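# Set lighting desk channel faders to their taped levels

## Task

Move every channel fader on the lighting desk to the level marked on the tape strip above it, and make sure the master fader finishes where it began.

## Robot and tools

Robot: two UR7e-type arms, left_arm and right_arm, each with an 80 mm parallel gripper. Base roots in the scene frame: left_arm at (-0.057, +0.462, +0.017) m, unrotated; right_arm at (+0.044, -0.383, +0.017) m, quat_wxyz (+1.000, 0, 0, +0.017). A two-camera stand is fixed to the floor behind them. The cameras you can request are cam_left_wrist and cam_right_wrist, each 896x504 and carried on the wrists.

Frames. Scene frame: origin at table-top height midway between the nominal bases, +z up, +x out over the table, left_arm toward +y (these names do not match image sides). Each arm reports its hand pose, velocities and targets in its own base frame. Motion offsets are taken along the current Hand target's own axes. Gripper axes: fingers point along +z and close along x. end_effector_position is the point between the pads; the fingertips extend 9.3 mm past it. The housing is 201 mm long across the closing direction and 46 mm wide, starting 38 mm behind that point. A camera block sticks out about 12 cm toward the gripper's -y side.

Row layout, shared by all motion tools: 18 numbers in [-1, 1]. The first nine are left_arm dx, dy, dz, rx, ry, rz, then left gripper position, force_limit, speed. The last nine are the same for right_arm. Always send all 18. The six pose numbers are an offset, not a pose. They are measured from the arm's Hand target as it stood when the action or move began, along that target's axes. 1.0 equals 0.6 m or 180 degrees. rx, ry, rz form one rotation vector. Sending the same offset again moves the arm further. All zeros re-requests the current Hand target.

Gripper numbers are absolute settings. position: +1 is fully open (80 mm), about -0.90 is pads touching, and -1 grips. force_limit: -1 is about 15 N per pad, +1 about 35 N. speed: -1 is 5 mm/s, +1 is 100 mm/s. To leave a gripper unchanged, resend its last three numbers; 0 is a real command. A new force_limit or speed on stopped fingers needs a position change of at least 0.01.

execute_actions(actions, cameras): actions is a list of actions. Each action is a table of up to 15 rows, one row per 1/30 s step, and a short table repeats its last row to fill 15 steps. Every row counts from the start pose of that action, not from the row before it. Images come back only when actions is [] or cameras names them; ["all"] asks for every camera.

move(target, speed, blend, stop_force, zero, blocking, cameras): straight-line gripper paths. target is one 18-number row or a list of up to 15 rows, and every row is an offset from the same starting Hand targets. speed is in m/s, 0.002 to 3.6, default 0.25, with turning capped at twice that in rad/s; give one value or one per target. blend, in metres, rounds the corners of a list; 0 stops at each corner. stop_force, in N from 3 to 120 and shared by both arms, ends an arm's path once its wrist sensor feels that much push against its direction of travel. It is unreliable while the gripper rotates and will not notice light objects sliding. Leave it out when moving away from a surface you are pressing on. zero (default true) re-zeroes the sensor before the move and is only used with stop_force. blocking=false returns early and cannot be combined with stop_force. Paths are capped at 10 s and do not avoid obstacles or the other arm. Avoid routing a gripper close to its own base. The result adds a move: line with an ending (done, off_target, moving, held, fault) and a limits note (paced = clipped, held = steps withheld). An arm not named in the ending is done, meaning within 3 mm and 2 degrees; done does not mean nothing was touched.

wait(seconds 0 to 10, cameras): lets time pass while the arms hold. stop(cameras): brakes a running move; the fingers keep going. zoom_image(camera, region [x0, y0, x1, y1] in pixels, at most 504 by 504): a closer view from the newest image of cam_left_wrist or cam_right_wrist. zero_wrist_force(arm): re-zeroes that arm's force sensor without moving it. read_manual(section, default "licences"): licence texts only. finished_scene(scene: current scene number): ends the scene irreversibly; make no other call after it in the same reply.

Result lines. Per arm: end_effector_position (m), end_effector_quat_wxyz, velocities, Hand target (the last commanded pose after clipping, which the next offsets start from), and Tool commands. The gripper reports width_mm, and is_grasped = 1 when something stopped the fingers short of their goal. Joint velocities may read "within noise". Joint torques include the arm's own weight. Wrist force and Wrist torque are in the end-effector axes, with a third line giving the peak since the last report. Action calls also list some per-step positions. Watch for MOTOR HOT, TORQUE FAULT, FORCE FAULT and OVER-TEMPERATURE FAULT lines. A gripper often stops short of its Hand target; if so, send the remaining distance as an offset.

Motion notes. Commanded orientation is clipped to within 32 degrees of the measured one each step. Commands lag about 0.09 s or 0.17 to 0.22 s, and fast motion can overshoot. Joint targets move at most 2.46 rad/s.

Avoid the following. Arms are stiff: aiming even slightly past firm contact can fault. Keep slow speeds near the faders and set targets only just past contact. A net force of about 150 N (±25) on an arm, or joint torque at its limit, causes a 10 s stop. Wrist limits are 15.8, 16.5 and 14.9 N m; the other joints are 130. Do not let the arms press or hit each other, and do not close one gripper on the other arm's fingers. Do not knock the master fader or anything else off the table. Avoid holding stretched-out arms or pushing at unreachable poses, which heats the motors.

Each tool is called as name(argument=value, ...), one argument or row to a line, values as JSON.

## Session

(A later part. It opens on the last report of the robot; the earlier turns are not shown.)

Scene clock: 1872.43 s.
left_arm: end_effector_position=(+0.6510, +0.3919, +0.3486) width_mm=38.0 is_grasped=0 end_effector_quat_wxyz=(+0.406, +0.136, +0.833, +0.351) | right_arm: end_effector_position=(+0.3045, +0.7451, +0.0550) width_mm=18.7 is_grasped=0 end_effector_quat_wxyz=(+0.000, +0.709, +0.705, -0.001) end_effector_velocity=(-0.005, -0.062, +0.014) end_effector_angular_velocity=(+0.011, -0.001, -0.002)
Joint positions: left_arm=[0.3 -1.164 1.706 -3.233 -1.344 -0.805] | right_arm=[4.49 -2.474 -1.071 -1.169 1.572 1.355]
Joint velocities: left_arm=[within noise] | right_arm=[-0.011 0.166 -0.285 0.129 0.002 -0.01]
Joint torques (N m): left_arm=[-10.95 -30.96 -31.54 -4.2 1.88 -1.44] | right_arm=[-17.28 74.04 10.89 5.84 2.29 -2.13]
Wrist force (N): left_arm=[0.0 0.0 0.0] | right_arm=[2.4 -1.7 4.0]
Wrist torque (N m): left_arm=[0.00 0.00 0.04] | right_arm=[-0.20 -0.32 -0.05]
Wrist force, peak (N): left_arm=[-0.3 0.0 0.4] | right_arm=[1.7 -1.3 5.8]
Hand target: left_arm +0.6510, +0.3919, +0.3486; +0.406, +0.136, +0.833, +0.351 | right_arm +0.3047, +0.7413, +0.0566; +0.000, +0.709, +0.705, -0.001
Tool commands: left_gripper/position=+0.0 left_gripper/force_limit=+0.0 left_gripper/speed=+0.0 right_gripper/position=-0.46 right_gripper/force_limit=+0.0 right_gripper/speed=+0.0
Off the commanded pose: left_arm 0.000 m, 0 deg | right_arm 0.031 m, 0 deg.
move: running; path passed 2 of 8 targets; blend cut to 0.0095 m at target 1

wait(
  seconds=10,
)

move(
  target=[
    [0,0,0,0,0,0,0,0,0,-0.0475,0.037,0,0,0,0,-0.46,0,0],
    [0,0,0,0,0,0,0,0,0,-0.0475,0.037,0.0317,0,0,0,-0.46,0,0],
    [0,0,0,0,0,0,0,0,0,-0.025,0.037,0.0317,0,0,0,-0.46,0,0],
    [0,0,0,0,0,0,0,0,0,-0.03,0.037,0,0,0,0,-0.46,0,0],
    [0,0,0,0,0,0,0,0,0,0.005,0.073,0,0,0,0,-0.46,0,0],
    [0,0,0,0,0,0,0,0,0,0.005,0.073,0.0317,0,0,0,-0.46,0,0],
    [0,0,0,0,0,0,0,0,0,-0.0468,0.073,0.0317,0,0,0,-0.46,0,0],
    [0,0,0,0,0,0,0,0,0,-0.0418,0.073,0,0,0,0,-0.46,0,0],
    [0,0,0,0,0,0,0,0,0,-0.01,-0.044,-0.207,0,0,0,-0.46,0,0],
  ],
  speed=[0.25,0.15,0.06,0.15,0.25,0.15,0.06,0.15,0.3],
  blend=[0.01,0.004,0,0.01,0.01,0.004,0,0.01,0],
  cameras=["cam_right_wrist"],
)

zoom_image(
  camera="cam_right_wrist",
  region=[340, 20, 560, 290],
)

Scene clock: 1880.33 s.
left_arm: end_effector_position=(+0.6510, +0.3919, +0.3486) width_mm=38.0 is_grasped=0 end_effector_quat_wxyz=(+0.406, +0.136, +0.833, +0.351) | right_arm: end_effector_position=(+0.3269, +0.7382, +0.0756) width_mm=18.7 is_grasped=0 end_effector_quat_wxyz=(+0.000, +0.709, +0.705, -0.001)
Joint positions: left_arm=[0.3 -1.164 1.706 -3.233 -1.344 -0.805] | right_arm=[4.461 -2.459 -1.043 -1.211 1.572 1.325]
Joint torques (N m): left_arm=[-11.38 -30.83 -31.74 -4.22 1.89 -1.4] | right_arm=[-13.04 72.07 12.93 -0.11 2.23 1.26]
Wrist force (N): left_arm=[-0.2 0.0 0.3] | right_arm=[1.1 -1.1 3.2]
Wrist torque (N m): left_arm=[-0.01 0.02 0.04] | right_arm=[-0.10 -0.27 -0.05]
Wrist force, peak (N): left_arm=[0.0 0.5 0.1] | right_arm=[0.1 -2.0 5.7]
Hand target: left_arm +0.6510, +0.3919, +0.3486; +0.406, +0.136, +0.833, +0.351 | right_arm +0.3269, +0.7382, +0.0756; +0.000, +0.709, +0.705, -0.001
Tool commands: left_gripper/position=+0.0 left_gripper/force_limit=+0.0 left_gripper/speed=+0.0 right_gripper/position=-0.46 right_gripper/force_limit=+0.0 right_gripper/speed=+0.0
Off the commanded pose: left_arm 0.000 m, 0 deg | right_arm 0.000 m, 0 deg.
earlier move: done; blend cut to 0.0095 m at target 1, 0.0096 m at target 4, 0.0095 m at target 5
wait: 0.00 of 10 s (the move ended)

Scene clock: 1883.30 s.
left_arm: end_effector_position=(+0.6510, +0.3919, +0.3486) width_mm=38.0 is_grasped=0 end_effector_quat_wxyz=(+0.406, +0.136, +0.833, +0.351) | right_arm: end_effector_position=(+0.3006, +0.7325, +0.1996) width_mm=18.7 is_grasped=0 end_effector_quat_wxyz=(+0.000, +0.709, +0.705, -0.001)
Joint positions: left_arm=[0.3 -1.164 1.706 -3.233 -1.344 -0.805] | right_arm=[4.492 -2.33 -0.951 -1.433 1.572 1.356]
Joint torques (N m): left_arm=[-11.31 -31.4 -31.74 -4.09 1.77 -1.42] | right_arm=[-6.27 68.04 28.44 1.51 1.97 0.32]
Wrist force (N): left_arm=[0.1 0.0 0.1] | right_arm=[1.3 -1.3 3.3]
Wrist torque (N m): left_arm=[-0.01 0.00 0.04] | right_arm=[-0.16 -0.32 -0.10]
Wrist force, peak (N): left_arm=[-0.2 0.3 0.3] | right_arm=[1.3 -1.5 5.7]
Hand target: left_arm +0.6510, +0.3919, +0.3486; +0.406, +0.136, +0.833, +0.351 | right_arm +0.3006, +0.7324, +0.1998; +0.000, +0.709, +0.705, -0.001
Off the commanded pose: left_arm 0.000 m, 0 deg | right_arm 0.000 m, 0 deg.
move: done; blend cut to 0.0095 m at target 1, 0.0096 m at target 4, 0.0095 m at target 5, 0.0096 m at target 8
Images, in order (width x height): cam_right_wrist 896x504.

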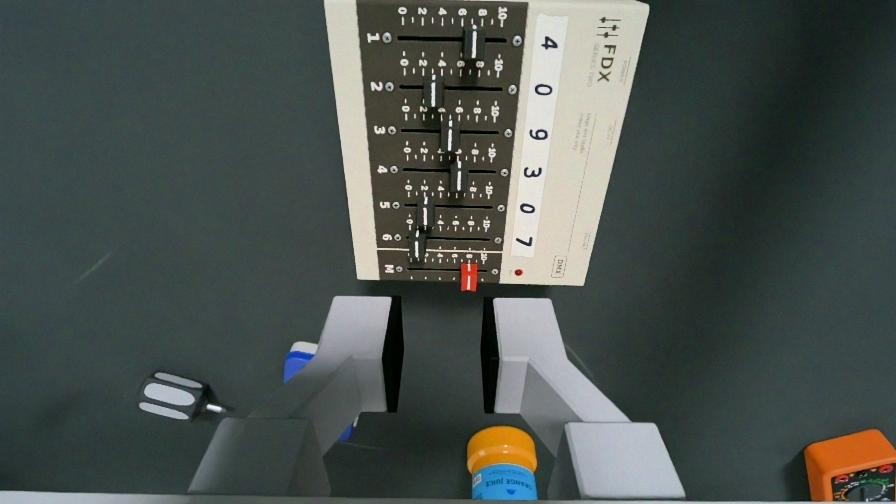

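Scaled by 1.867 from the camera's 896x504 image, which has a finer 1280x720 frame.

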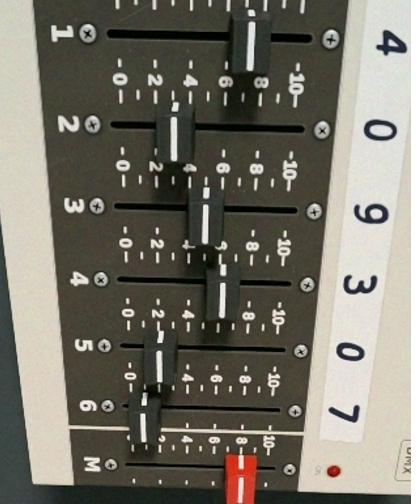

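zoom_image(
  camera="cam_right_wrist",
  region=[390, 10, 530, 110],
)

zoom_image(
  camera="cam_right_wrist",
  region=[390, 95, 530, 195],
)

zoom_image(
  camera="cam_right_wrist",
  region=[390, 180, 530, 280],
)

Scaled by 3.600 from the camera's 896x504 image, which has a finer 1280x720 frame.

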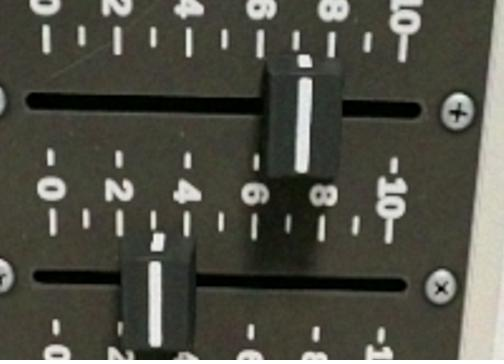

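Scaled by 3.600 from the camera's 896x504 image, which has a finer 1280x720 frame.

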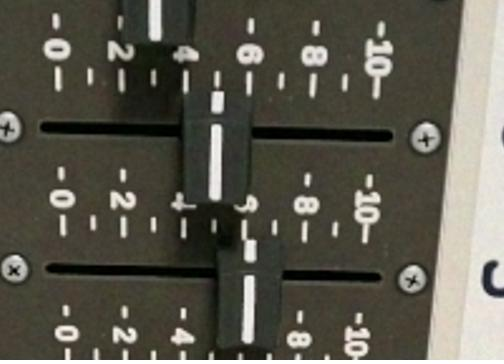

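Scaled by 3.600 from the camera's 896x504 image, which has a finer 1280x720 frame.

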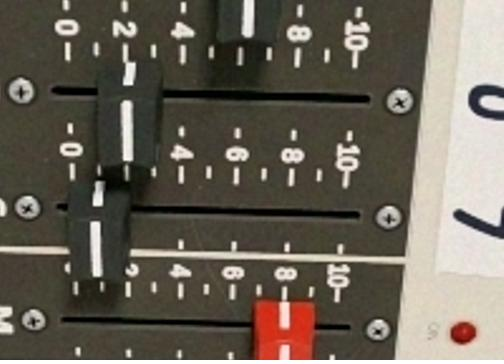

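move(
  target=[0,0,0,0,0,0,0,0,0,0,0.044,0.207,0,0,0,-0.46,0,0],
  speed=0.25,
  cameras=["cam_right_wrist"],
)

zoom_image(
  camera="cam_right_wrist",
  region=[290, 160, 610, 300],
)

Scene clock: 1927.97 s.
left_arm: end_effector_position=(+0.6510, +0.3919, +0.3486) width_mm=38.0 is_grasped=0 end_effector_quat_wxyz=(+0.406, +0.136, +0.833, +0.351) | right_arm: end_effector_position=(+0.3270, +0.7322, +0.0757) width_mm=18.7 is_grasped=0 end_effector_quat_wxyz=(+0.000, +0.709, +0.705, -0.001)
Joint positions: left_arm=[0.3 -1.164 1.706 -3.233 -1.344 -0.805] | right_arm=[4.459 -2.445 -1.069 -1.199 1.572 1.323]
Joint torques (N m): left_arm=[-10.87 -31.28 -32.14 -3.99 1.82 -1.35] | right_arm=[11.17 54.38 22.58 4.09 -1.22 1.26]
Wrist force (N): left_arm=[-0.2 0.1 0.0] | right_arm=[1.4 -1.1 3.3]
Wrist torque (N m): left_arm=[0.01 0.03 0.04] | right_arm=[-0.11 -0.31 -0.05]
Wrist force, peak (N): left_arm=[-0.4 0.1 0.2] | right_arm=[1.0 -0.6 6.0]
Hand target: left_arm +0.6510, +0.3919, +0.3486; +0.406, +0.136, +0.833, +0.351 | right_arm +0.3269, +0.7322, +0.0756; +0.000, +0.709, +0.705, -0.001
Off the commanded pose: left_arm 0.000 m, 0 deg | right_arm 0.000 m, 0 deg.
move: done
Images, in order (width x height): cam_right_wrist 896x504.

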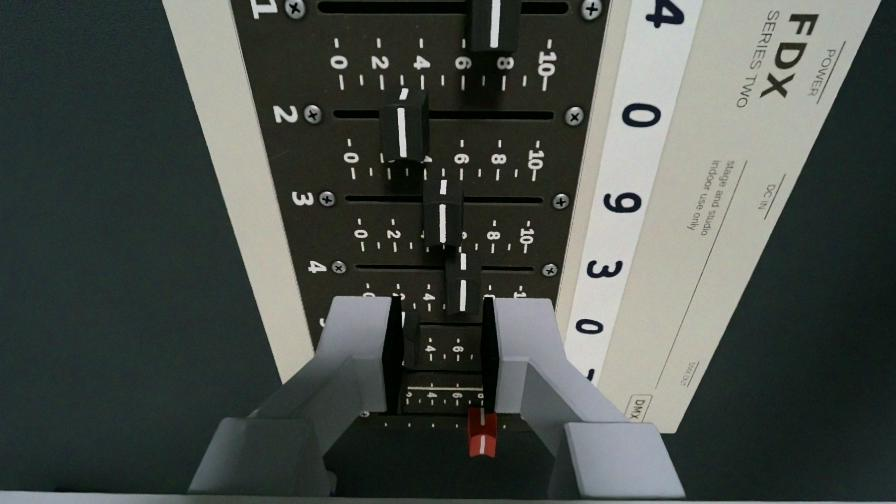

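Scaled by 1.575 from the camera's 896x504 image, which has a finer 1280x720 frame.

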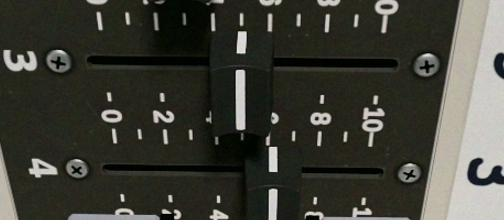

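move(
  target=[0,0,0,0,0,0,0,0,0,0.0003,0,0,0,0,0,-0.46,0,0],
  speed=0.1,
)

move(
  target=[
    [0,0,0,0,0,0,0,0,0,0.016,-0.11,0,0,0,0,-0.46,0,0],
    [0,0,0,0,0,0,0,0,0,0.016,-0.11,0.0317,0,0,0,-0.46,0,0],
    [0,0,0,0,0,0,0,0,0,-0.0141,-0.11,0.0317,0,0,0,-0.46,0,0],
    [0,0,0,0,0,0,0,0,0,-0.009,-0.11,0,0,0,0,-0.46,0,0],
    [0,0,0,0,0,0,0,0,0,-0.014,-0.073,0,0,0,0,-0.46,0,0],
    [0,0,0,0,0,0,0,0,0,-0.014,-0.073,0.0317,0,0,0,-0.46,0,0],
    [0,0,0,0,0,0,0,0,0,-0.0433,-0.073,0.0317,0,0,0,-0.46,0,0],
    [0,0,0,0,0,0,0,0,0,-0.038,-0.073,0,0,0,0,-0.46,0,0],
    [0,0,0,0,0,0,0,0,0,0,-0.037,0,0,0,0,-0.46,0,0],
    [0,0,0,0,0,0,0,0,0,0,-0.037,0.0317,0,0,0,-0.46,0,0],
    [0,0,0,0,0,0,0,0,0,0.0366,-0.037,0.0317,0,0,0,-0.46,0,0],
    [0,0,0,0,0,0,0,0,0,0.032,-0.037,0,0,0,0,-0.46,0,0],
    [0,0,0,0,0,0,0,0,0,0,0,0,0,0,0,-0.46,0,0],
  ],
  speed=[0.25,0.15,0.06,0.15,0.25,0.15,0.06,0.15,0.25,0.15,0.06,0.15,0.25],
  blend=[0.01,0.004,0,0.01,0.01,0.004,0,0.01,0.01,0.004,0,0.01,0],
  blocking=false,
)

Scene clock: 2096.53 s.
left_arm: end_effector_position=(+0.6510, +0.3919, +0.3486) width_mm=38.0 is_grasped=0 end_effector_quat_wxyz=(+0.406, +0.136, +0.833, +0.351) | right_arm: end_effector_position=(+0.3269, +0.7324, +0.0756) width_mm=18.7 is_grasped=0 end_effector_quat_wxyz=(+0.000, +0.709, +0.705, -0.001)
Joint positions: left_arm=[0.3 -1.164 1.706 -3.233 -1.344 -0.805] | right_arm=[4.459 -2.445 -1.069 -1.199 1.572 1.323]
Joint torques (N m): left_arm=[-10.79 -31.55 -31.71 -3.91 1.65 -1.37] | right_arm=[9.92 54.97 33.4 -0.42 -1.99 1.57]
Wrist force (N): left_arm=[-0.2 0.1 0.1] | right_arm=[0.9 -1.4 3.4]
Wrist torque (N m): left_arm=[0.00 0.02 0.04] | right_arm=[-0.14 -0.25 -0.05]
Wrist force, peak (N): left_arm=[-0.1 -0.1 0.4] | right_arm=[1.2 -1.5 3.6]
Hand target: left_arm +0.6510, +0.3919, +0.3486; +0.406, +0.136, +0.833, +0.351 | right_arm +0.3269, +0.7324, +0.0756; +0.000, +0.709, +0.705, -0.001
Off the commanded pose: left_arm 0.000 m, 0 deg | right_arm 0.000 m, 0 deg.
move: done

Scene clock: 2097.03 s.
left_arm: end_effector_position=(+0.6510, +0.3919, +0.3486) width_mm=38.0 is_grasped=0 end_effector_quat_wxyz=(+0.406, +0.136, +0.833, +0.351) | right_arm: end_effector_position=(+0.2591, +0.7425, +0.0630) width_mm=18.7 is_grasped=0 end_effector_quat_wxyz=(+0.000, +0.709, +0.705, -0.001) end_effector_velocity=(+0.018, -0.010, -0.141) end_effector_angular_velocity=(-0.007, +0.001, -0.004)
Joint positions: left_arm=[0.3 -1.164 1.706 -3.233 -1.344 -0.805] | right_arm=[4.547 -2.42 -1.152 -1.141 1.572 1.411]
Joint velocities: left_arm=[within noise] | right_arm=[-0.025 -0.146 -0.115 0.254 0 -0.021]
Joint torques (N m): left_arm=[-11.74 -31 -32.14 -3.77 1.73 -1.4] | right_arm=[-16.7 58.19 10.19 5.99 -0.8 -1.41]
Wrist force (N): left_arm=[-0.1 0.0 0.1] | right_arm=[1.8 -1.9 3.7]
Wrist torque (N m): left_arm=[-0.01 0.01 0.05] | right_arm=[-0.20 -0.34 -0.14]
Wrist force, peak (N): left_arm=[-0.2 -0.2 0.2] | right_arm=[1.6 -3.9 2.9]
Hand target: left_arm +0.6510, +0.3919, +0.3486; +0.406, +0.136, +0.833, +0.351 | right_arm +0.2609, +0.7412, +0.0567; +0.000, +0.709, +0.705, -0.001
Tool commands: left_gripper/position=+0.0 left_gripper/force_limit=+0.0 left_gripper/speed=+0.0 right_gripper/position=-0.46 right_gripper/force_limit=+0.0 right_gripper/speed=+0.0
Off the commanded pose: left_arm 0.000 m, 0 deg | right_arm 0.070 m, 0 deg.
move: running; path passed 1 of 13 targets; blend cut to 0.0095 m at target 1

wait(
  seconds=10,
)

move(
  target=[
    [0,0,0,0,0,0,0,0,0,0.009,0,0,0,0,0,-0.46,0,0],
    [0,0,0,0,0,0,0,0,0,0.009,0,0.0317,0,0,0,-0.46,0,0],
    [0,0,0,0,0,0,0,0,0,-0.0216,0,0.0317,0,0,0,-0.46,0,0],
    [0,0,0,0,0,0,0,0,0,-0.017,0,0,0,0,0,-0.46,0,0],
    [0,0,0,0,0,0,0,0,0,-0.021,0.037,0,0,0,0,-0.46,0,0],
    [0,0,0,0,0,0,0,0,0,-0.021,0.037,0.0317,0,0,0,-0.46,0,0],
    [0,0,0,0,0,0,0,0,0,-0.0433,0.037,0.0317,0,0,0,-0.46,0,0],
    [0,0,0,0,0,0,0,0,0,-0.038,0.037,0,0,0,0,-0.46,0,0],
    [0,0,0,0,0,0,0,0,0,-0.03,0.073,0,0,0,0,-0.46,0,0],
    [0,0,0,0,0,0,0,0,0,-0.03,0.073,0.0317,0,0,0,-0.46,0,0],
    [0,0,0,0,0,0,0,0,0,0.0216,0.073,0.0317,0,0,0,-0.46,0,0],
    [0,0,0,0,0,0,0,0,0,0.017,0.073,0,0,0,0,-0.46,0,0],
    [0,0,0,0,0,0,0,0,0,0,-0.044,-0.207,0,0,0,-0.46,0,0],
  ],
  speed=[0.25,0.15,0.06,0.15,0.25,0.15,0.06,0.15,0.25,0.15,0.06,0.15,0.3],
  blend=[0.01,0.004,0,0.01,0.01,0.004,0,0.01,0.01,0.004,0,0.01,0],
  cameras=["cam_right_wrist"],
)

zoom_image(
  camera="cam_right_wrist",
  region=[390, 10, 530, 110],
)

zoom_image(
  camera="cam_right_wrist",
  region=[390, 95, 530, 195],
)

zoom_image(
  camera="cam_right_wrist",
  region=[390, 180, 530, 280],
)

Scene clock: 2110.67 s.
left_arm: end_effector_position=(+0.6510, +0.3919, +0.3486) width_mm=38.0 is_grasped=0 end_effector_quat_wxyz=(+0.406, +0.136, +0.833, +0.351) | right_arm: end_effector_position=(+0.3269, +0.7324, +0.0756) width_mm=18.7 is_grasped=0 end_effector_quat_wxyz=(+0.000, +0.709, +0.705, -0.001)
Joint positions: left_arm=[0.3 -1.164 1.706 -3.233 -1.344 -0.805] | right_arm=[4.459 -2.445 -1.069 -1.199 1.572 1.323]
Joint torques (N m): left_arm=[-12.08 -31.43 -32.23 -3.72 1.69 -1.49] | right_arm=[-11.85 69.43 13.42 1.81 -1.97 -0.89]
Wrist force (N): left_arm=[0.2 0.0 0.2] | right_arm=[0.8 -1.3 3.4]
Wrist torque (N m): left_arm=[0.00 -0.02 0.04] | right_arm=[-0.13 -0.24 -0.05]
Wrist force, peak (N): left_arm=[-0.4 0.2 0.3] | right_arm=[1.7 -0.9 5.9]
Hand target: left_arm +0.6510, +0.3919, +0.3486; +0.406, +0.136, +0.833, +0.351 | right_arm +0.3269, +0.7324, +0.0756; +0.000, +0.709, +0.705, -0.001
Tool commands: left_gripper/position=+0.0 left_gripper/force_limit=+0.0 left_gripper/speed=+0.0 right_gripper/position=-0.46 right_gripper/force_limit=+0.0 right_gripper/speed=+0.0
Off the commanded pose: left_arm 0.000 m, 0 deg | right_arm 0.000 m, 0 deg.
earlier move: done; blend cut to 0.0095 m at target 1, 0.0096 m at target 4, 0.0095 m at target 5, 0.0096 m at target 8, 0.0095 m at target 9, 0.0096 m at target 12
wait: 0.00 of 10 s (the move ended)

Scene clock: 2114.37 s.
left_arm: end_effector_position=(+0.6510, +0.3919, +0.3486) width_mm=38.0 is_grasped=0 end_effector_quat_wxyz=(+0.406, +0.136, +0.833, +0.351) | right_arm: end_effector_position=(+0.3006, +0.7327, +0.1997) width_mm=18.7 is_grasped=0 end_effector_quat_wxyz=(+0.000, +0.709, +0.705, -0.001)
Joint positions: left_arm=[0.3 -1.164 1.706 -3.233 -1.344 -0.805] | right_arm=[4.492 -2.331 -0.949 -1.433 1.572 1.356]
Joint torques (N m): left_arm=[-12.12 -31.27 -32.13 -3.71 1.66 -1.37] | right_arm=[-8.58 68.82 14.96 2.36 -0.41 -0.1]
Wrist force (N): left_arm=[-0.1 0.2 0.0] | right_arm=[1.0 -1.4 3.2]
Wrist torque (N m): left_arm=[0.02 0.01 0.05] | right_arm=[-0.17 -0.28 -0.10]
Wrist force, peak (N): left_arm=[-0.4 0.0 0.4] | right_arm=[1.4 -1.3 5.8]
Hand target: left_arm +0.6510, +0.3919, +0.3486; +0.406, +0.136, +0.833, +0.351 | right_arm +0.3006, +0.7326, +0.1998; +0.000, +0.709, +0.705, -0.001
Off the commanded pose: left_arm 0.000 m, 0 deg | right_arm 0.000 m, 0 deg.
move: done; blend cut to 0.0027 m at target 1, 0.0096 m at target 4, 0.0095 m at target 5, 0.0096 m at target 8, 0.0095 m at target 9, 0.0096 m at target 12
Images, in order (width x height): cam_right_wrist 896x504.

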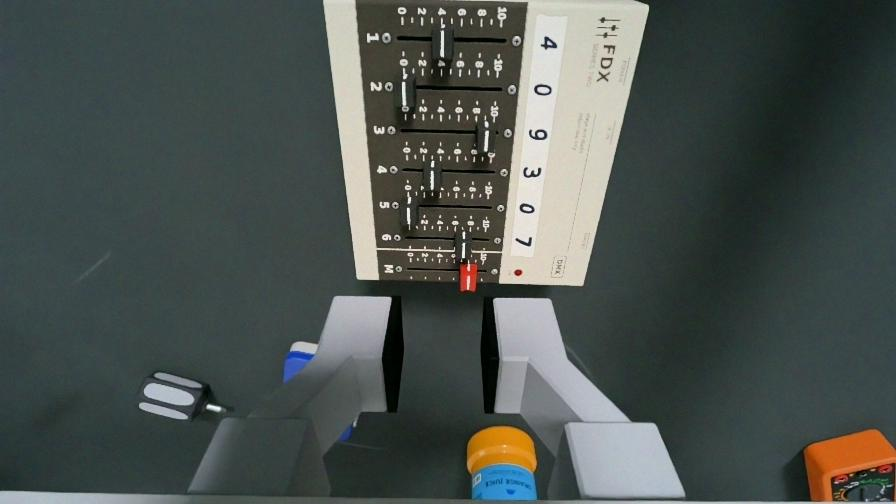

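Scaled by 3.600 from the camera's 896x504 image, which has a finer 1280x720 frame.

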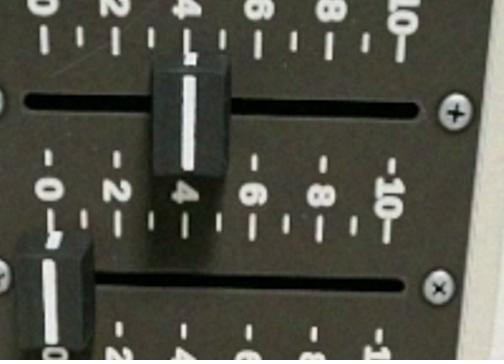

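Scaled by 3.600 from the camera's 896x504 image, which has a finer 1280x720 frame.

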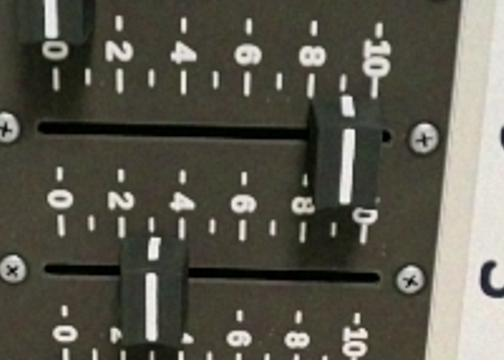

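Scaled by 3.600 from the camera's 896x504 image, which has a finer 1280x720 frame.

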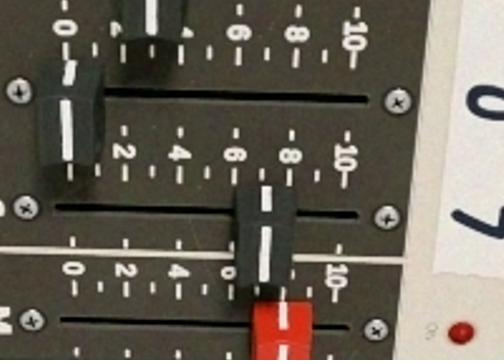

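move(
  target=[0,0,0,0,0,0,0,0,0,-0.5057,-0.479,-0.3688,-0.0260,0.3796,0.2494,-0.46,0,0],
  speed=0.35,
)

move(
  target=[
    [0.0453,-0.8251,-0.5544,0.3817,0.0277,0.3515,-0.46,0,0,0,0,0,0,0,0,-0.46,0,0],
    [0.1015,-0.8923,-0.5133,0.3817,0.0277,0.3515,-0.46,0,0,0,0,0,0,0,0,-0.46,0,0],
  ],
  speed=[0.5,0.25],
  blend=[0.03,0],
  cameras=["cam_left_wrist"],
)

zoom_image(
  camera="cam_left_wrist",
  region=[290, 0, 610, 300],
)

Scene clock: 2189.87 s.
left_arm: end_effector_position=(+0.6510, +0.3919, +0.3486) width_mm=38.0 is_grasped=0 end_effector_quat_wxyz=(+0.406, +0.136, +0.833, +0.351) | right_arm: end_effector_position=(+0.0119, +0.4309, +0.4216) width_mm=18.7 is_grasped=0 end_effector_quat_wxyz=(-0.359, +0.789, +0.278, +0.414) end_effector_velocity=(+0.000, +0.000, -0.001) end_effector_angular_velocity=(-0.004, -0.003, -0.001)
Joint positions: left_arm=[0.3 -1.164 1.706 -3.233 -1.344 -0.805] | right_arm=[5.547 -0.968 -2.298 -0.984 0.463 3.011]
Joint velocities: left_arm=[within noise] | right_arm=[0 0 0 -0.008 0 0.003]
Joint torques (N m): left_arm=[-11.14 -31.27 -32.41 -3.54 1.52 -1.42] | right_arm=[9.68 6.79 20.42 -0.16 -4.05 1.52]
Wrist force (N): left_arm=[0.1 -0.2 0.2] | right_arm=[-0.8 -0.1 -0.4]
Wrist torque (N m): left_arm=[-0.02 0.00 0.05] | right_arm=[-0.05 0.10 -0.09]
Wrist force, peak (N): left_arm=[0.2 0.2 0.3] | right_arm=[3.1 0.0 4.9]
Hand target: left_arm +0.6510, +0.3919, +0.3486; +0.406, +0.136, +0.833, +0.351 | right_arm +0.0118, +0.4309, +0.4216; -0.359, +0.789, +0.278, +0.414
Off the commanded pose: left_arm 0.000 m, 0 deg | right_arm 0.000 m, 0 deg.
move: done

Scene clock: 2192.33 s.
left_arm: end_effector_position=(+0.4065, -0.1069, +0.0719) width_mm=18.7 is_grasped=0 end_effector_quat_wxyz=(+0.001, +0.707, +0.707, +0.000) | right_arm: end_effector_position=(+0.0118, +0.4309, +0.4216) width_mm=18.7 is_grasped=0 end_effector_quat_wxyz=(-0.359, +0.789, +0.278, +0.414)
Joint positions: left_arm=[-0.58 -1.471 2.33 -2.43 -1.571 -0.58] | right_arm=[5.547 -0.968 -2.298 -0.985 0.463 3.011]
Joint torques (N m): left_arm=[10.03 -12.53 -8.12 -4.55 -1.58 1.02] | right_arm=[10.99 8.56 30.27 -0.1 -4.25 -0.94]
Wrist force (N): left_arm=[0.6 3.6 0.5] | right_arm=[-0.4 0.3 0.0]
Wrist torque (N m): left_arm=[0.50 -0.32 0.53] | right_arm=[0.00 0.05 -0.09]
Wrist force, peak (N): left_arm=[0.8 3.2 3.8] | right_arm=[-0.9 0.2 0.2]
Hand target: left_arm +0.4064, -0.1068, +0.0718; +0.000, +0.707, +0.707, +0.000 | right_arm +0.0118, +0.4309, +0.4216; -0.359, +0.789, +0.278, +0.414
Off the commanded pose: left_arm 0.000 m, 0 deg | right_arm 0.000 m, 0 deg.
move: done; blend cut to 0.029 m at target 1
Images, in order (width x height): cam_left_wrist 896x504.

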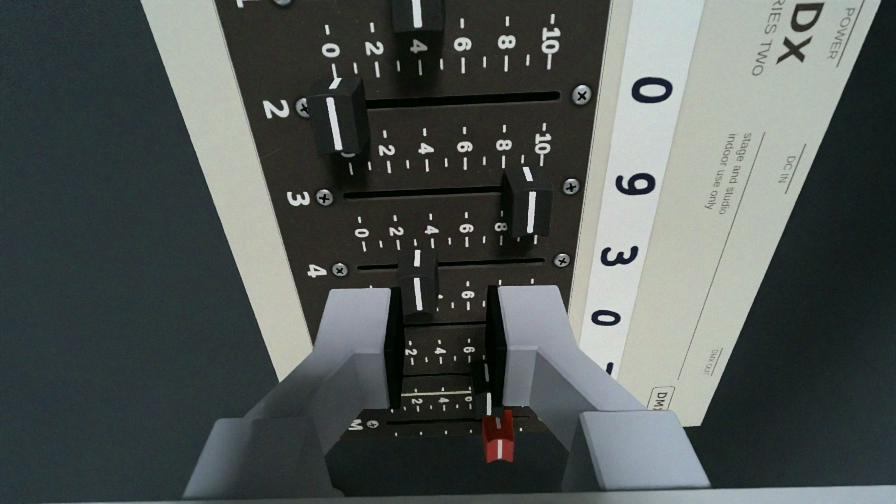

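Scaled by 1.575 from the camera's 896x504 image, which has a finer 1280x720 frame.

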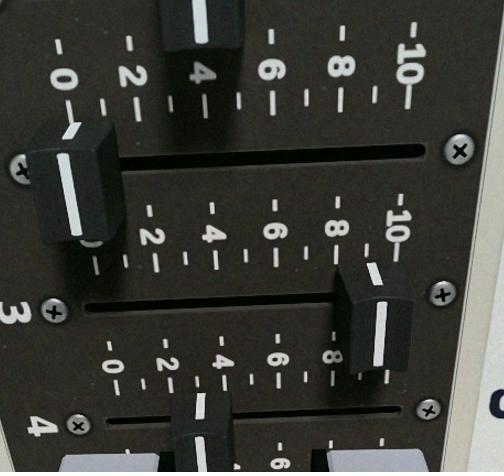

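move(
  target=[0,0,0,0,0,-0.0126,-0.46,0,0,0,0,0,0,0,0,-0.46,0,0],
  speed=0.1,
  cameras=["cam_left_wrist"],
)

zoom_image(
  camera="cam_left_wrist",
  region=[290, 150, 610, 300],
)

Scene clock: 2266.40 s.
left_arm: end_effector_position=(+0.4064, -0.1068, +0.0718) width_mm=18.7 is_grasped=0 end_effector_quat_wxyz=(+0.000, +0.693, +0.721, +0.000) | right_arm: end_effector_position=(+0.0118, +0.4309, +0.4216) width_mm=18.7 is_grasped=0 end_effector_quat_wxyz=(-0.359, +0.789, +0.278, +0.414)
Joint positions: left_arm=[-0.58 -1.471 2.33 -2.43 -1.571 -0.619] | right_arm=[5.547 -0.968 -2.298 -0.985 0.463 3.011]
Joint torques (N m): left_arm=[6.89 -13.45 -7.09 -4.6 -0.91 1.23] | right_arm=[10.13 8.65 32.84 0.89 -3.68 -1.06]
Wrist force (N): left_arm=[0.4 3.5 0.6] | right_arm=[-0.5 -0.1 0.2]
Wrist torque (N m): left_arm=[0.49 -0.30 0.53] | right_arm=[-0.05 0.05 -0.09]
Wrist force, peak (N): left_arm=[0.6 3.8 0.6] | right_arm=[-0.9 -0.4 0.0]
Hand target: left_arm +0.4064, -0.1068, +0.0718; +0.000, +0.693, +0.721, +0.000 | right_arm +0.0118, +0.4309, +0.4216; -0.359, +0.789, +0.278, +0.414
Off the commanded pose: left_arm 0.000 m, 0 deg | right_arm 0.000 m, 0 deg.
move: done
Images, in order (width x height): cam_left_wrist 896x504.

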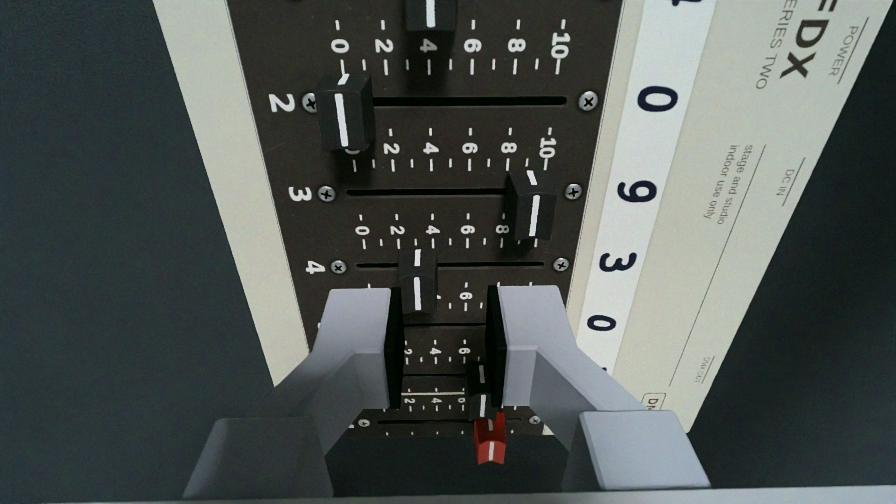

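Scaled by 1.575 from the camera's 896x504 image, which has a finer 1280x720 frame.

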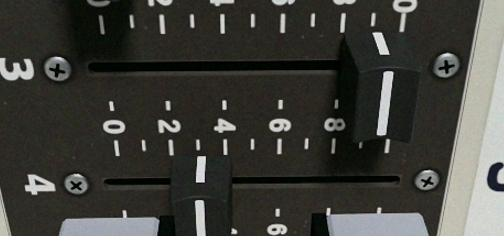

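move(
  target=[0.0048,0.0025,0,0,0,0,-0.46,0,0,0,0,0,0,0,0,-0.46,0,0],
  speed=0.1,
  cameras=["cam_left_wrist"],
)

zoom_image(
  camera="cam_left_wrist",
  region=[290, 150, 610, 300],
)

Scene clock: 2286.30 s.
left_arm: end_effector_position=(+0.4078, -0.1039, +0.0718) width_mm=18.7 is_grasped=0 end_effector_quat_wxyz=(+0.000, +0.693, +0.721, +0.000) | right_arm: end_effector_position=(+0.0118, +0.4309, +0.4216) width_mm=18.7 is_grasped=0 end_effector_quat_wxyz=(-0.359, +0.789, +0.278, +0.414)
Joint positions: left_arm=[-0.572 -1.47 2.328 -2.43 -1.571 -0.611] | right_arm=[5.547 -0.968 -2.298 -0.985 0.463 3.011]
Joint torques (N m): left_arm=[-0.67 -14.75 -26.5 -0.19 1.56 -0.59] | right_arm=[9.21 8.3 33.23 1.26 -3.45 -1.25]
Wrist force (N): left_arm=[0.6 3.6 0.6] | right_arm=[-0.7 0.0 0.0]
Wrist torque (N m): left_arm=[0.50 -0.32 0.52] | right_arm=[-0.04 0.08 -0.09]
Wrist force, peak (N): left_arm=[0.5 3.8 0.6] | right_arm=[-0.9 -0.2 -0.2]
Hand target: left_arm +0.4078, -0.1039, +0.0718; +0.000, +0.693, +0.721, +0.000 | right_arm +0.0118, +0.4309, +0.4216; -0.359, +0.789, +0.278, +0.414
Off the commanded pose: left_arm 0.000 m, 0 deg | right_arm 0.000 m, 0 deg.
move: done
Images, in order (width x height): cam_left_wrist 896x504.

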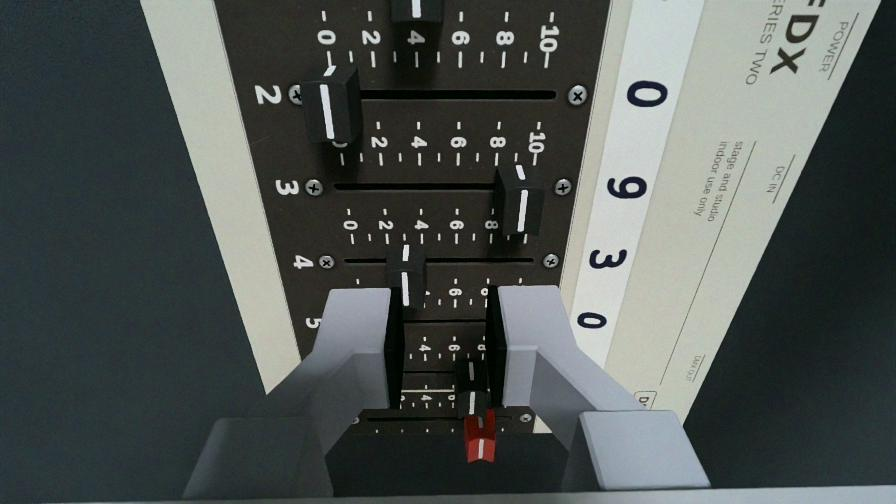

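Scaled by 1.575 from the camera's 896x504 image, which has a finer 1280x720 frame.

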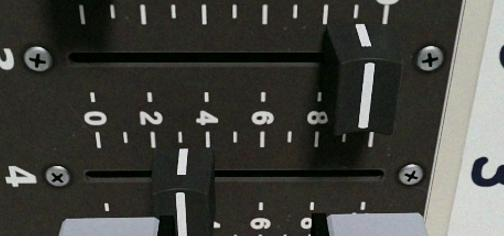

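move(
  target=[
    [-0.007,-0.11,0,0,0,0,-0.46,0,0,0,0,0,0,0,0,-0.46,0,0],
    [-0.007,-0.11,0.0317,0,0,0,-0.46,0,0,0,0,0,0,0,0,-0.46,0,0],
    [0.015,-0.11,0.0317,0,0,0,-0.46,0,0,0,0,0,0,0,0,-0.46,0,0],
    [0.010,-0.11,0,0,0,0,-0.46,0,0,0,0,0,0,0,0,-0.46,0,0],
    [0.031,-0.037,0,0,0,0,-0.46,0,0,0,0,0,0,0,0,-0.46,0,0],
    [0.031,-0.037,0.0317,0,0,0,-0.46,0,0,0,0,0,0,0,0,-0.46,0,0],
    [0.0075,-0.037,0.0317,0,0,0,-0.46,0,0,0,0,0,0,0,0,-0.46,0,0],
    [0.0125,-0.037,0,0,0,0,-0.46,0,0,0,0,0,0,0,0,-0.46,0,0],
    [-0.014,0,0,0,0,0,-0.46,0,0,0,0,0,0,0,0,-0.46,0,0],
    [-0.014,0,0.0317,0,0,0,-0.46,0,0,0,0,0,0,0,0,-0.46,0,0],
    [0.0075,0,0.0317,0,0,0,-0.46,0,0,0,0,0,0,0,0,-0.46,0,0],
    [0.0025,0,0,0,0,0,-0.46,0,0,0,0,0,0,0,0,-0.46,0,0],
    [0,0,0,0,0,0,-0.46,0,0,0,0,0,0,0,0,-0.46,0,0],
  ],
  speed=[0.25,0.15,0.1,0.15,0.25,0.15,0.1,0.15,0.25,0.15,0.1,0.15,0.25],
  blend=[0.01,0.004,0,0.01,0.01,0.004,0,0.01,0.01,0.004,0,0.002,0],
)

move(
  target=[
    [0.016,0.073,0,0,0,0,-0.46,0,0,0,0,0,0,0,0,-0.46,0,0],
    [0.016,0.073,0.0317,0,0,0,-0.46,0,0,0,0,0,0,0,0,-0.46,0,0],
    [-0.0075,0.073,0.0317,0,0,0,-0.46,0,0,0,0,0,0,0,0,-0.46,0,0],
    [-0.0025,0.073,0,0,0,0,-0.46,0,0,0,0,0,0,0,0,-0.46,0,0],
    [0,-0.044,-0.207,0,0,0,-0.46,0,0,0,0,0,0,0,0,-0.46,0,0],
  ],
  speed=[0.25,0.15,0.1,0.15,0.3],
  blend=[0.01,0.004,0,0.01,0],
  cameras=["cam_left_wrist"],
)

zoom_image(
  camera="cam_left_wrist",
  region=[380, 10, 520, 110],
)

zoom_image(
  camera="cam_left_wrist",
  region=[380, 95, 520, 195],
)

zoom_image(
  camera="cam_left_wrist",
  region=[380, 180, 520, 280],
)

Scene clock: 2312.30 s.
left_arm: end_effector_position=(+0.4078, -0.1040, +0.0718) width_mm=18.7 is_grasped=0 end_effector_quat_wxyz=(+0.001, +0.693, +0.721, +0.000) end_effector_velocity=(-0.001, +0.000, +0.000) end_effector_angular_velocity=(+0.000, +0.004, +0.001) | right_arm: end_effector_position=(+0.0118, +0.4309, +0.4216) width_mm=18.7 is_grasped=0 end_effector_quat_wxyz=(-0.359, +0.789, +0.278, +0.414)
Joint positions: left_arm=[-0.572 -1.469 2.328 -2.431 -1.571 -0.611] | right_arm=[5.547 -0.968 -2.298 -0.985 0.463 3.011]
Joint velocities: left_arm=[0.001 -0.002 0 0.005 -0.002 0] | right_arm=[within noise]
Joint torques (N m): left_arm=[9.11 -27.37 -10.08 -0.33 0.06 1.29] | right_arm=[9.53 8.57 32.54 2.29 -3.03 -1.15]
Wrist force (N): left_arm=[0.5 3.6 0.7] | right_arm=[-0.4 -0.1 0.2]
Wrist torque (N m): left_arm=[0.49 -0.31 0.42] | right_arm=[-0.05 0.05 -0.08]
Wrist force, peak (N): left_arm=[3.2 6.9 -0.6] | right_arm=[-0.8 0.4 -0.2]
Hand target: left_arm +0.4078, -0.1039, +0.0718; +0.000, +0.693, +0.721, +0.000 | right_arm +0.0118, +0.4309, +0.4216; -0.359, +0.789, +0.278, +0.414
Off the commanded pose: left_arm 0.000 m, 0 deg | right_arm 0.000 m, 0 deg.
move: done; blend cut to 0.0095 m at target 1, 0.0096 m at target 4, 0.0095 m at target 5, 0.0096 m at target 8, 0.0095 m at target 9, 0.0008 m at target 12

Scene clock: 2314.23 s.
left_arm: end_effector_position=(+0.3814, -0.1049, +0.1960) width_mm=18.7 is_grasped=0 end_effector_quat_wxyz=(+0.001, +0.693, +0.721, +0.000) end_effector_velocity=(-0.001, +0.001, +0.000) end_effector_angular_velocity=(+0.001, +0.005, +0.001) | right_arm: end_effector_position=(+0.0118, +0.4309, +0.4216) width_mm=18.7 is_grasped=0 end_effector_quat_wxyz=(-0.359, +0.789, +0.278, +0.414)
Joint positions: left_arm=[-0.612 -1.766 2.205 -2.011 -1.571 -0.652] | right_arm=[5.547 -0.968 -2.298 -0.985 0.463 3.011]
Joint velocities: left_arm=[0.001 -0.002 0 0.006 -0.002 0] | right_arm=[within noise]
Joint torques (N m): left_arm=[3.21 -21.27 -15.47 -0.29 1.94 -0.34] | right_arm=[8.92 8.84 32.46 2.72 -2.9 -0.96]
Wrist force (N): left_arm=[0.3 3.4 0.1] | right_arm=[-0.5 -0.1 0.1]
Wrist torque (N m): left_arm=[0.50 -0.29 0.55] | right_arm=[-0.05 0.06 -0.09]
Wrist force, peak (N): left_arm=[2.4 6.4 -0.9] | right_arm=[-0.8 0.1 -0.3]
Hand target: left_arm +0.3813, -0.1049, +0.1960; +0.000, +0.693, +0.721, +0.000 | right_arm +0.0118, +0.4309, +0.4216; -0.359, +0.789, +0.278, +0.414
Off the commanded pose: left_arm 0.000 m, 0 deg | right_arm 0.000 m, 0 deg.
move: done; blend cut to 0.0095 m at target 1, 0.0096 m at target 4
Images, in order (width x height): cam_left_wrist 896x504.

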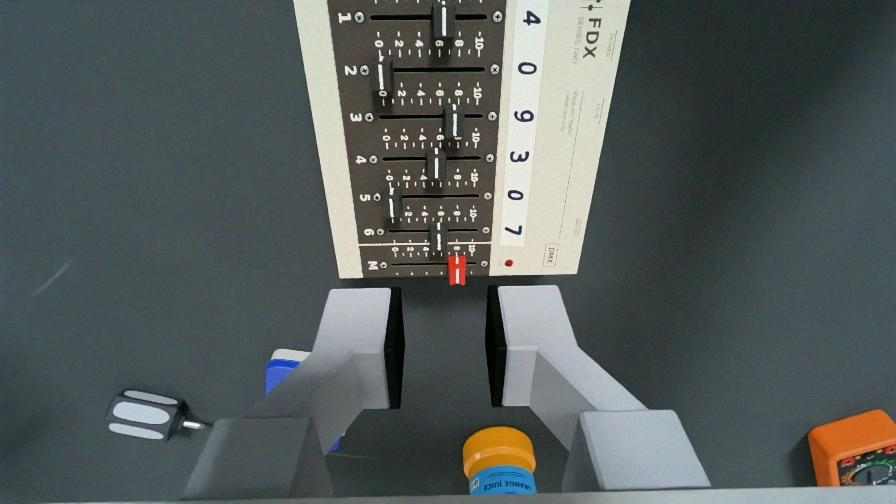

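Scaled by 3.600 from the camera's 896x504 image, which has a finer 1280x720 frame.

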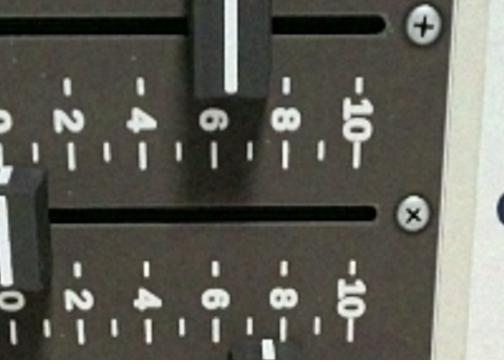

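Scaled by 3.600 from the camera's 896x504 image, which has a finer 1280x720 frame.

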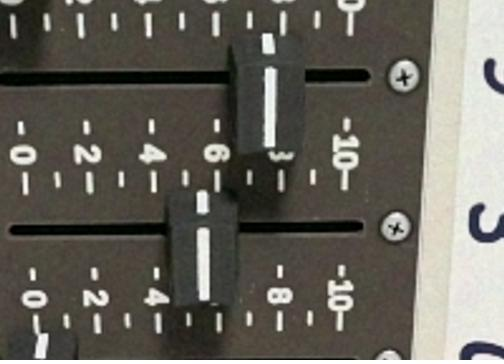

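Scaled by 3.600 from the camera's 896x504 image, which has a finer 1280x720 frame.

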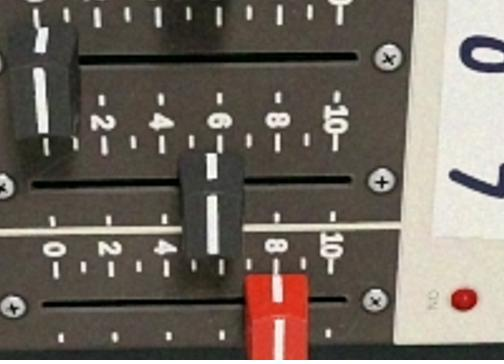

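move(
  target=[
    [0,0.044,0.207,0,0,0,-0.46,0,0,0,0,0,0,0,0,-0.46,0,0],
    [0,0.044,0.2387,0,0,0,-0.46,0,0,0,0,0,0,0,0,-0.46,0,0],
  ],
  speed=[0.25,0.1],
  blend=[0.004,0],
  cameras=["cam_left_wrist"],
)

zoom_image(
  camera="cam_left_wrist",
  region=[290, 150, 610, 300],
)

zoom_image(
  camera="cam_left_wrist",
  region=[380, 220, 510, 320],
)

Scene clock: 2371.07 s.
left_arm: end_effector_position=(+0.4078, -0.1039, +0.0528) width_mm=18.7 is_grasped=0 end_effector_quat_wxyz=(+0.000, +0.693, +0.721, +0.000) | right_arm: end_effector_position=(+0.0118, +0.4309, +0.4216) width_mm=18.7 is_grasped=0 end_effector_quat_wxyz=(-0.359, +0.789, +0.278, +0.414)
Joint positions: left_arm=[-0.572 -1.421 2.347 -2.497 -1.571 -0.611] | right_arm=[5.547 -0.968 -2.298 -0.985 0.463 3.011]
Joint torques (N m): left_arm=[-11.04 -15.49 -26.08 -3.63 -1.76 -1.54] | right_arm=[8.54 7.97 33.04 3.14 -2.33 -1.2]
Wrist force (N): left_arm=[0.8 3.4 0.4] | right_arm=[-0.8 0.0 0.0]
Wrist torque (N m): left_arm=[0.49 -0.35 0.42] | right_arm=[-0.03 0.09 -0.08]
Wrist force, peak (N): left_arm=[0.8 4.1 2.6] | right_arm=[-0.9 0.0 -0.2]
Hand target: left_arm +0.4078, -0.1039, +0.0528; +0.000, +0.693, +0.721, +0.000 | right_arm +0.0118, +0.4309, +0.4216; -0.359, +0.789, +0.278, +0.414
Off the commanded pose: left_arm 0.000 m, 0 deg | right_arm 0.000 m, 0 deg.
move: done
Images, in order (width x height): cam_left_wrist 896x504.

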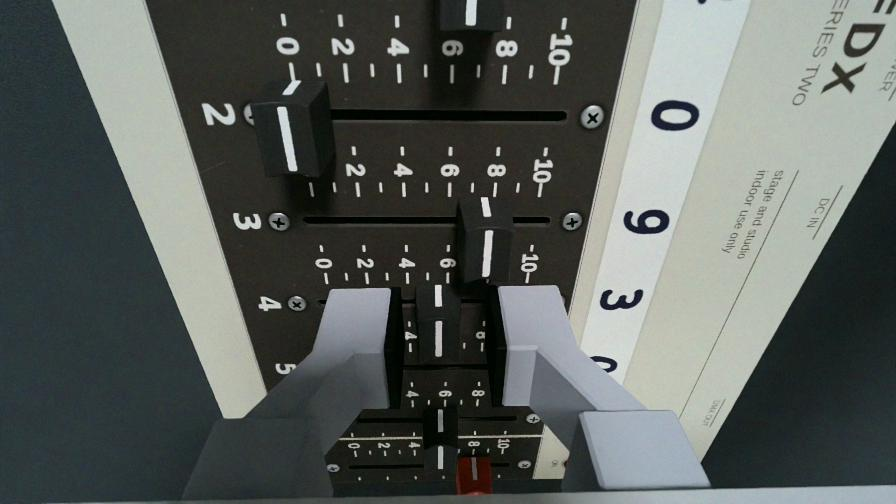

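Scaled by 1.575 from the camera's 896x504 image, which has a finer 1280x720 frame.

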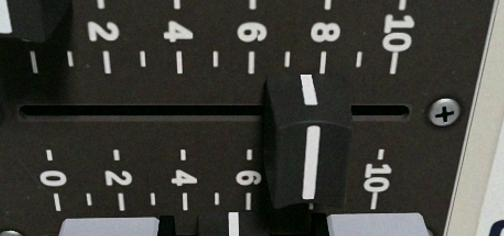

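Scaled by 3.877 from the camera's 896x504 image, which has a finer 1280x720 frame.

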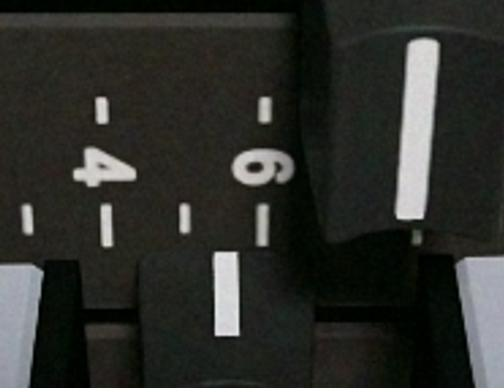

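execute_actions(
  actions=[],
  cameras=["cam_left_wrist"],
)

zoom_image(
  camera="cam_left_wrist",
  region=[340, 170, 560, 340],
)

Scene clock: 2455.13 s.
left_arm: end_effector_position=(+0.4078, -0.1039, +0.0528) width_mm=18.7 is_grasped=0 end_effector_quat_wxyz=(+0.000, +0.693, +0.721, +0.000) | right_arm: end_effector_position=(+0.0118, +0.4309, +0.4216) width_mm=18.7 is_grasped=0 end_effector_quat_wxyz=(-0.359, +0.789, +0.278, +0.414)
Joint positions: left_arm=[-0.572 -1.421 2.347 -2.497 -1.571 -0.611] | right_arm=[5.547 -0.968 -2.298 -0.985 0.463 3.011]
Joint velocities: within noise
Joint torques (N m): left_arm=[-12.15 -14.59 -25.89 -4.11 -1.65 -1.66] | right_arm=[8.91 8.37 33.97 3.65 -2.27 -0.96]
Wrist force (N): left_arm=[0.8 3.5 0.4] | right_arm=[-0.8 0.0 0.1]
Wrist torque (N m): left_arm=[0.50 -0.34 0.42] | right_arm=[-0.04 0.09 -0.09]
Wrist force, peak (N): left_arm=[0.9 3.7 0.4] | right_arm=[-1.1 0.1 0.1]
Hand target: left_arm +0.4078, -0.1039, +0.0528; +0.000, +0.693, +0.721, +0.000 | right_arm +0.0118, +0.4309, +0.4216; -0.359, +0.789, +0.278, +0.414
Tool commands: left_gripper/position=-0.46 left_gripper/force_limit=+0.0 left_gripper/speed=+0.0 right_gripper/position=-0.46 right_gripper/force_limit=+0.0 right_gripper/speed=+0.0
Off the commanded pose: left_arm 0.000 m, 0 deg | right_arm 0.000 m, 0 deg.
Images, in order (width x height): cam_left_wrist 896x504.

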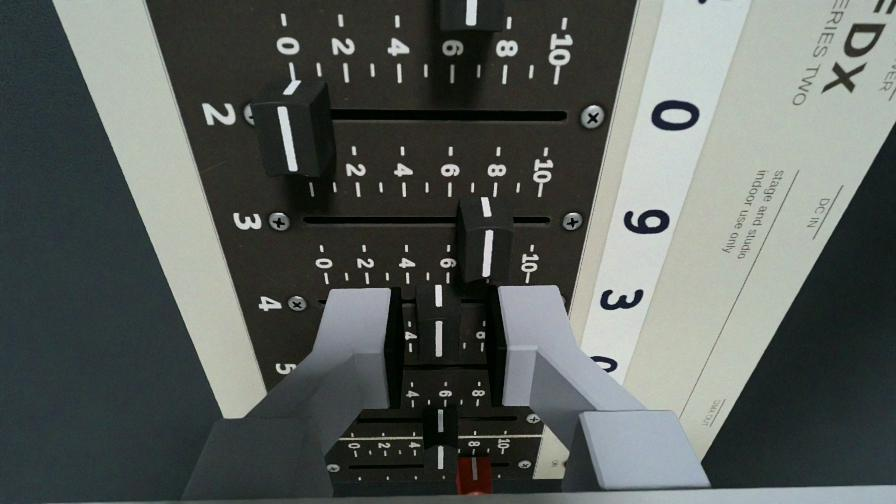

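Scaled by 2.291 from the camera's 896x504 image, which has a finer 1280x720 frame.

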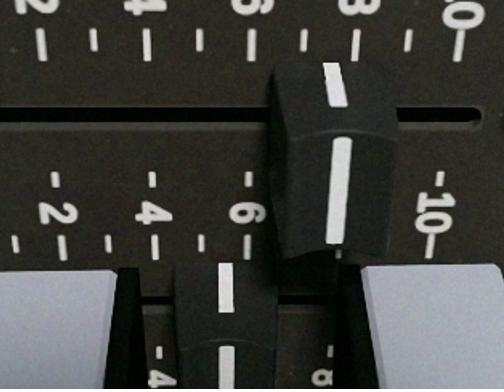

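move(
  target=[-0.0173,0,0,0,0,0,-0.46,0,0,0,0,0,0,0,0,-0.46,0,0],
  speed=0.06,
  cameras=["cam_left_wrist"],
)

zoom_image(
  camera="cam_left_wrist",
  region=[340, 170, 560, 340],
)

Scene clock: 2500.40 s.
left_arm: end_effector_position=(+0.4083, -0.1145, +0.0528) width_mm=18.7 is_grasped=0 end_effector_quat_wxyz=(+0.000, +0.693, +0.721, +0.000) end_effector_velocity=(+0.000, +0.002, +0.000) end_effector_angular_velocity=(+0.002, +0.001, -0.001) | right_arm: end_effector_position=(+0.0118, +0.4309, +0.4216) width_mm=18.7 is_grasped=0 end_effector_quat_wxyz=(-0.359, +0.789, +0.278, +0.414)
Joint positions: left_arm=[-0.593 -1.415 2.338 -2.495 -1.571 -0.633] | right_arm=[5.547 -0.968 -2.298 -0.985 0.463 3.011]
Joint velocities: left_arm=[0.004 0.001 0 0.001 0.001 0.005] | right_arm=[within noise]
Joint torques (N m): left_arm=[10.39 -26.08 -14.26 -0.7 -1.07 1.32] | right_arm=[7.71 8.69 33.33 4.24 -2.12 -0.89]
Wrist force (N): left_arm=[1.9 2.9 0.2] | right_arm=[-0.7 0.0 0.0]
Wrist torque (N m): left_arm=[0.50 -0.32 0.53] | right_arm=[-0.03 0.09 -0.09]
Wrist force, peak (N): left_arm=[0.7 3.7 0.7] | right_arm=[-1.0 0.2 -0.2]
Hand target: left_arm +0.4082, -0.1143, +0.0528; +0.000, +0.693, +0.721, +0.000 | right_arm +0.0118, +0.4309, +0.4216; -0.359, +0.789, +0.278, +0.414
Off the commanded pose: left_arm 0.000 m, 0 deg | right_arm 0.000 m, 0 deg.
move: done
Images, in order (width x height): cam_left_wrist 896x504.

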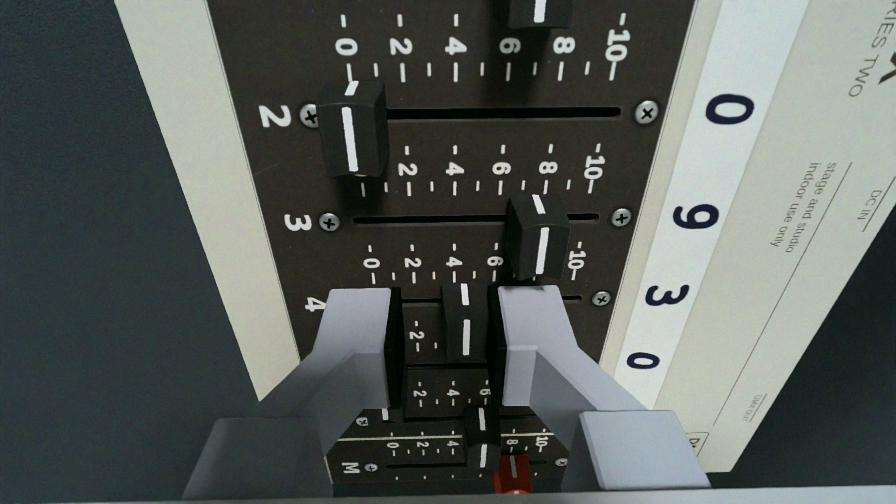

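Scaled by 2.291 from the camera's 896x504 image, which has a finer 1280x720 frame.

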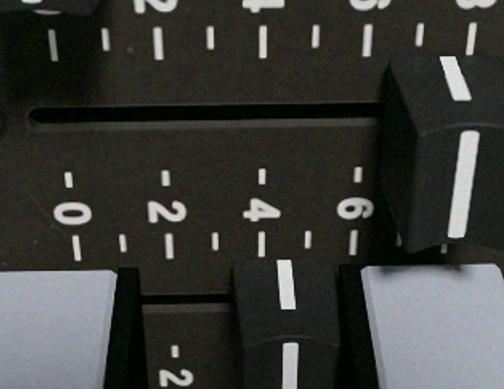

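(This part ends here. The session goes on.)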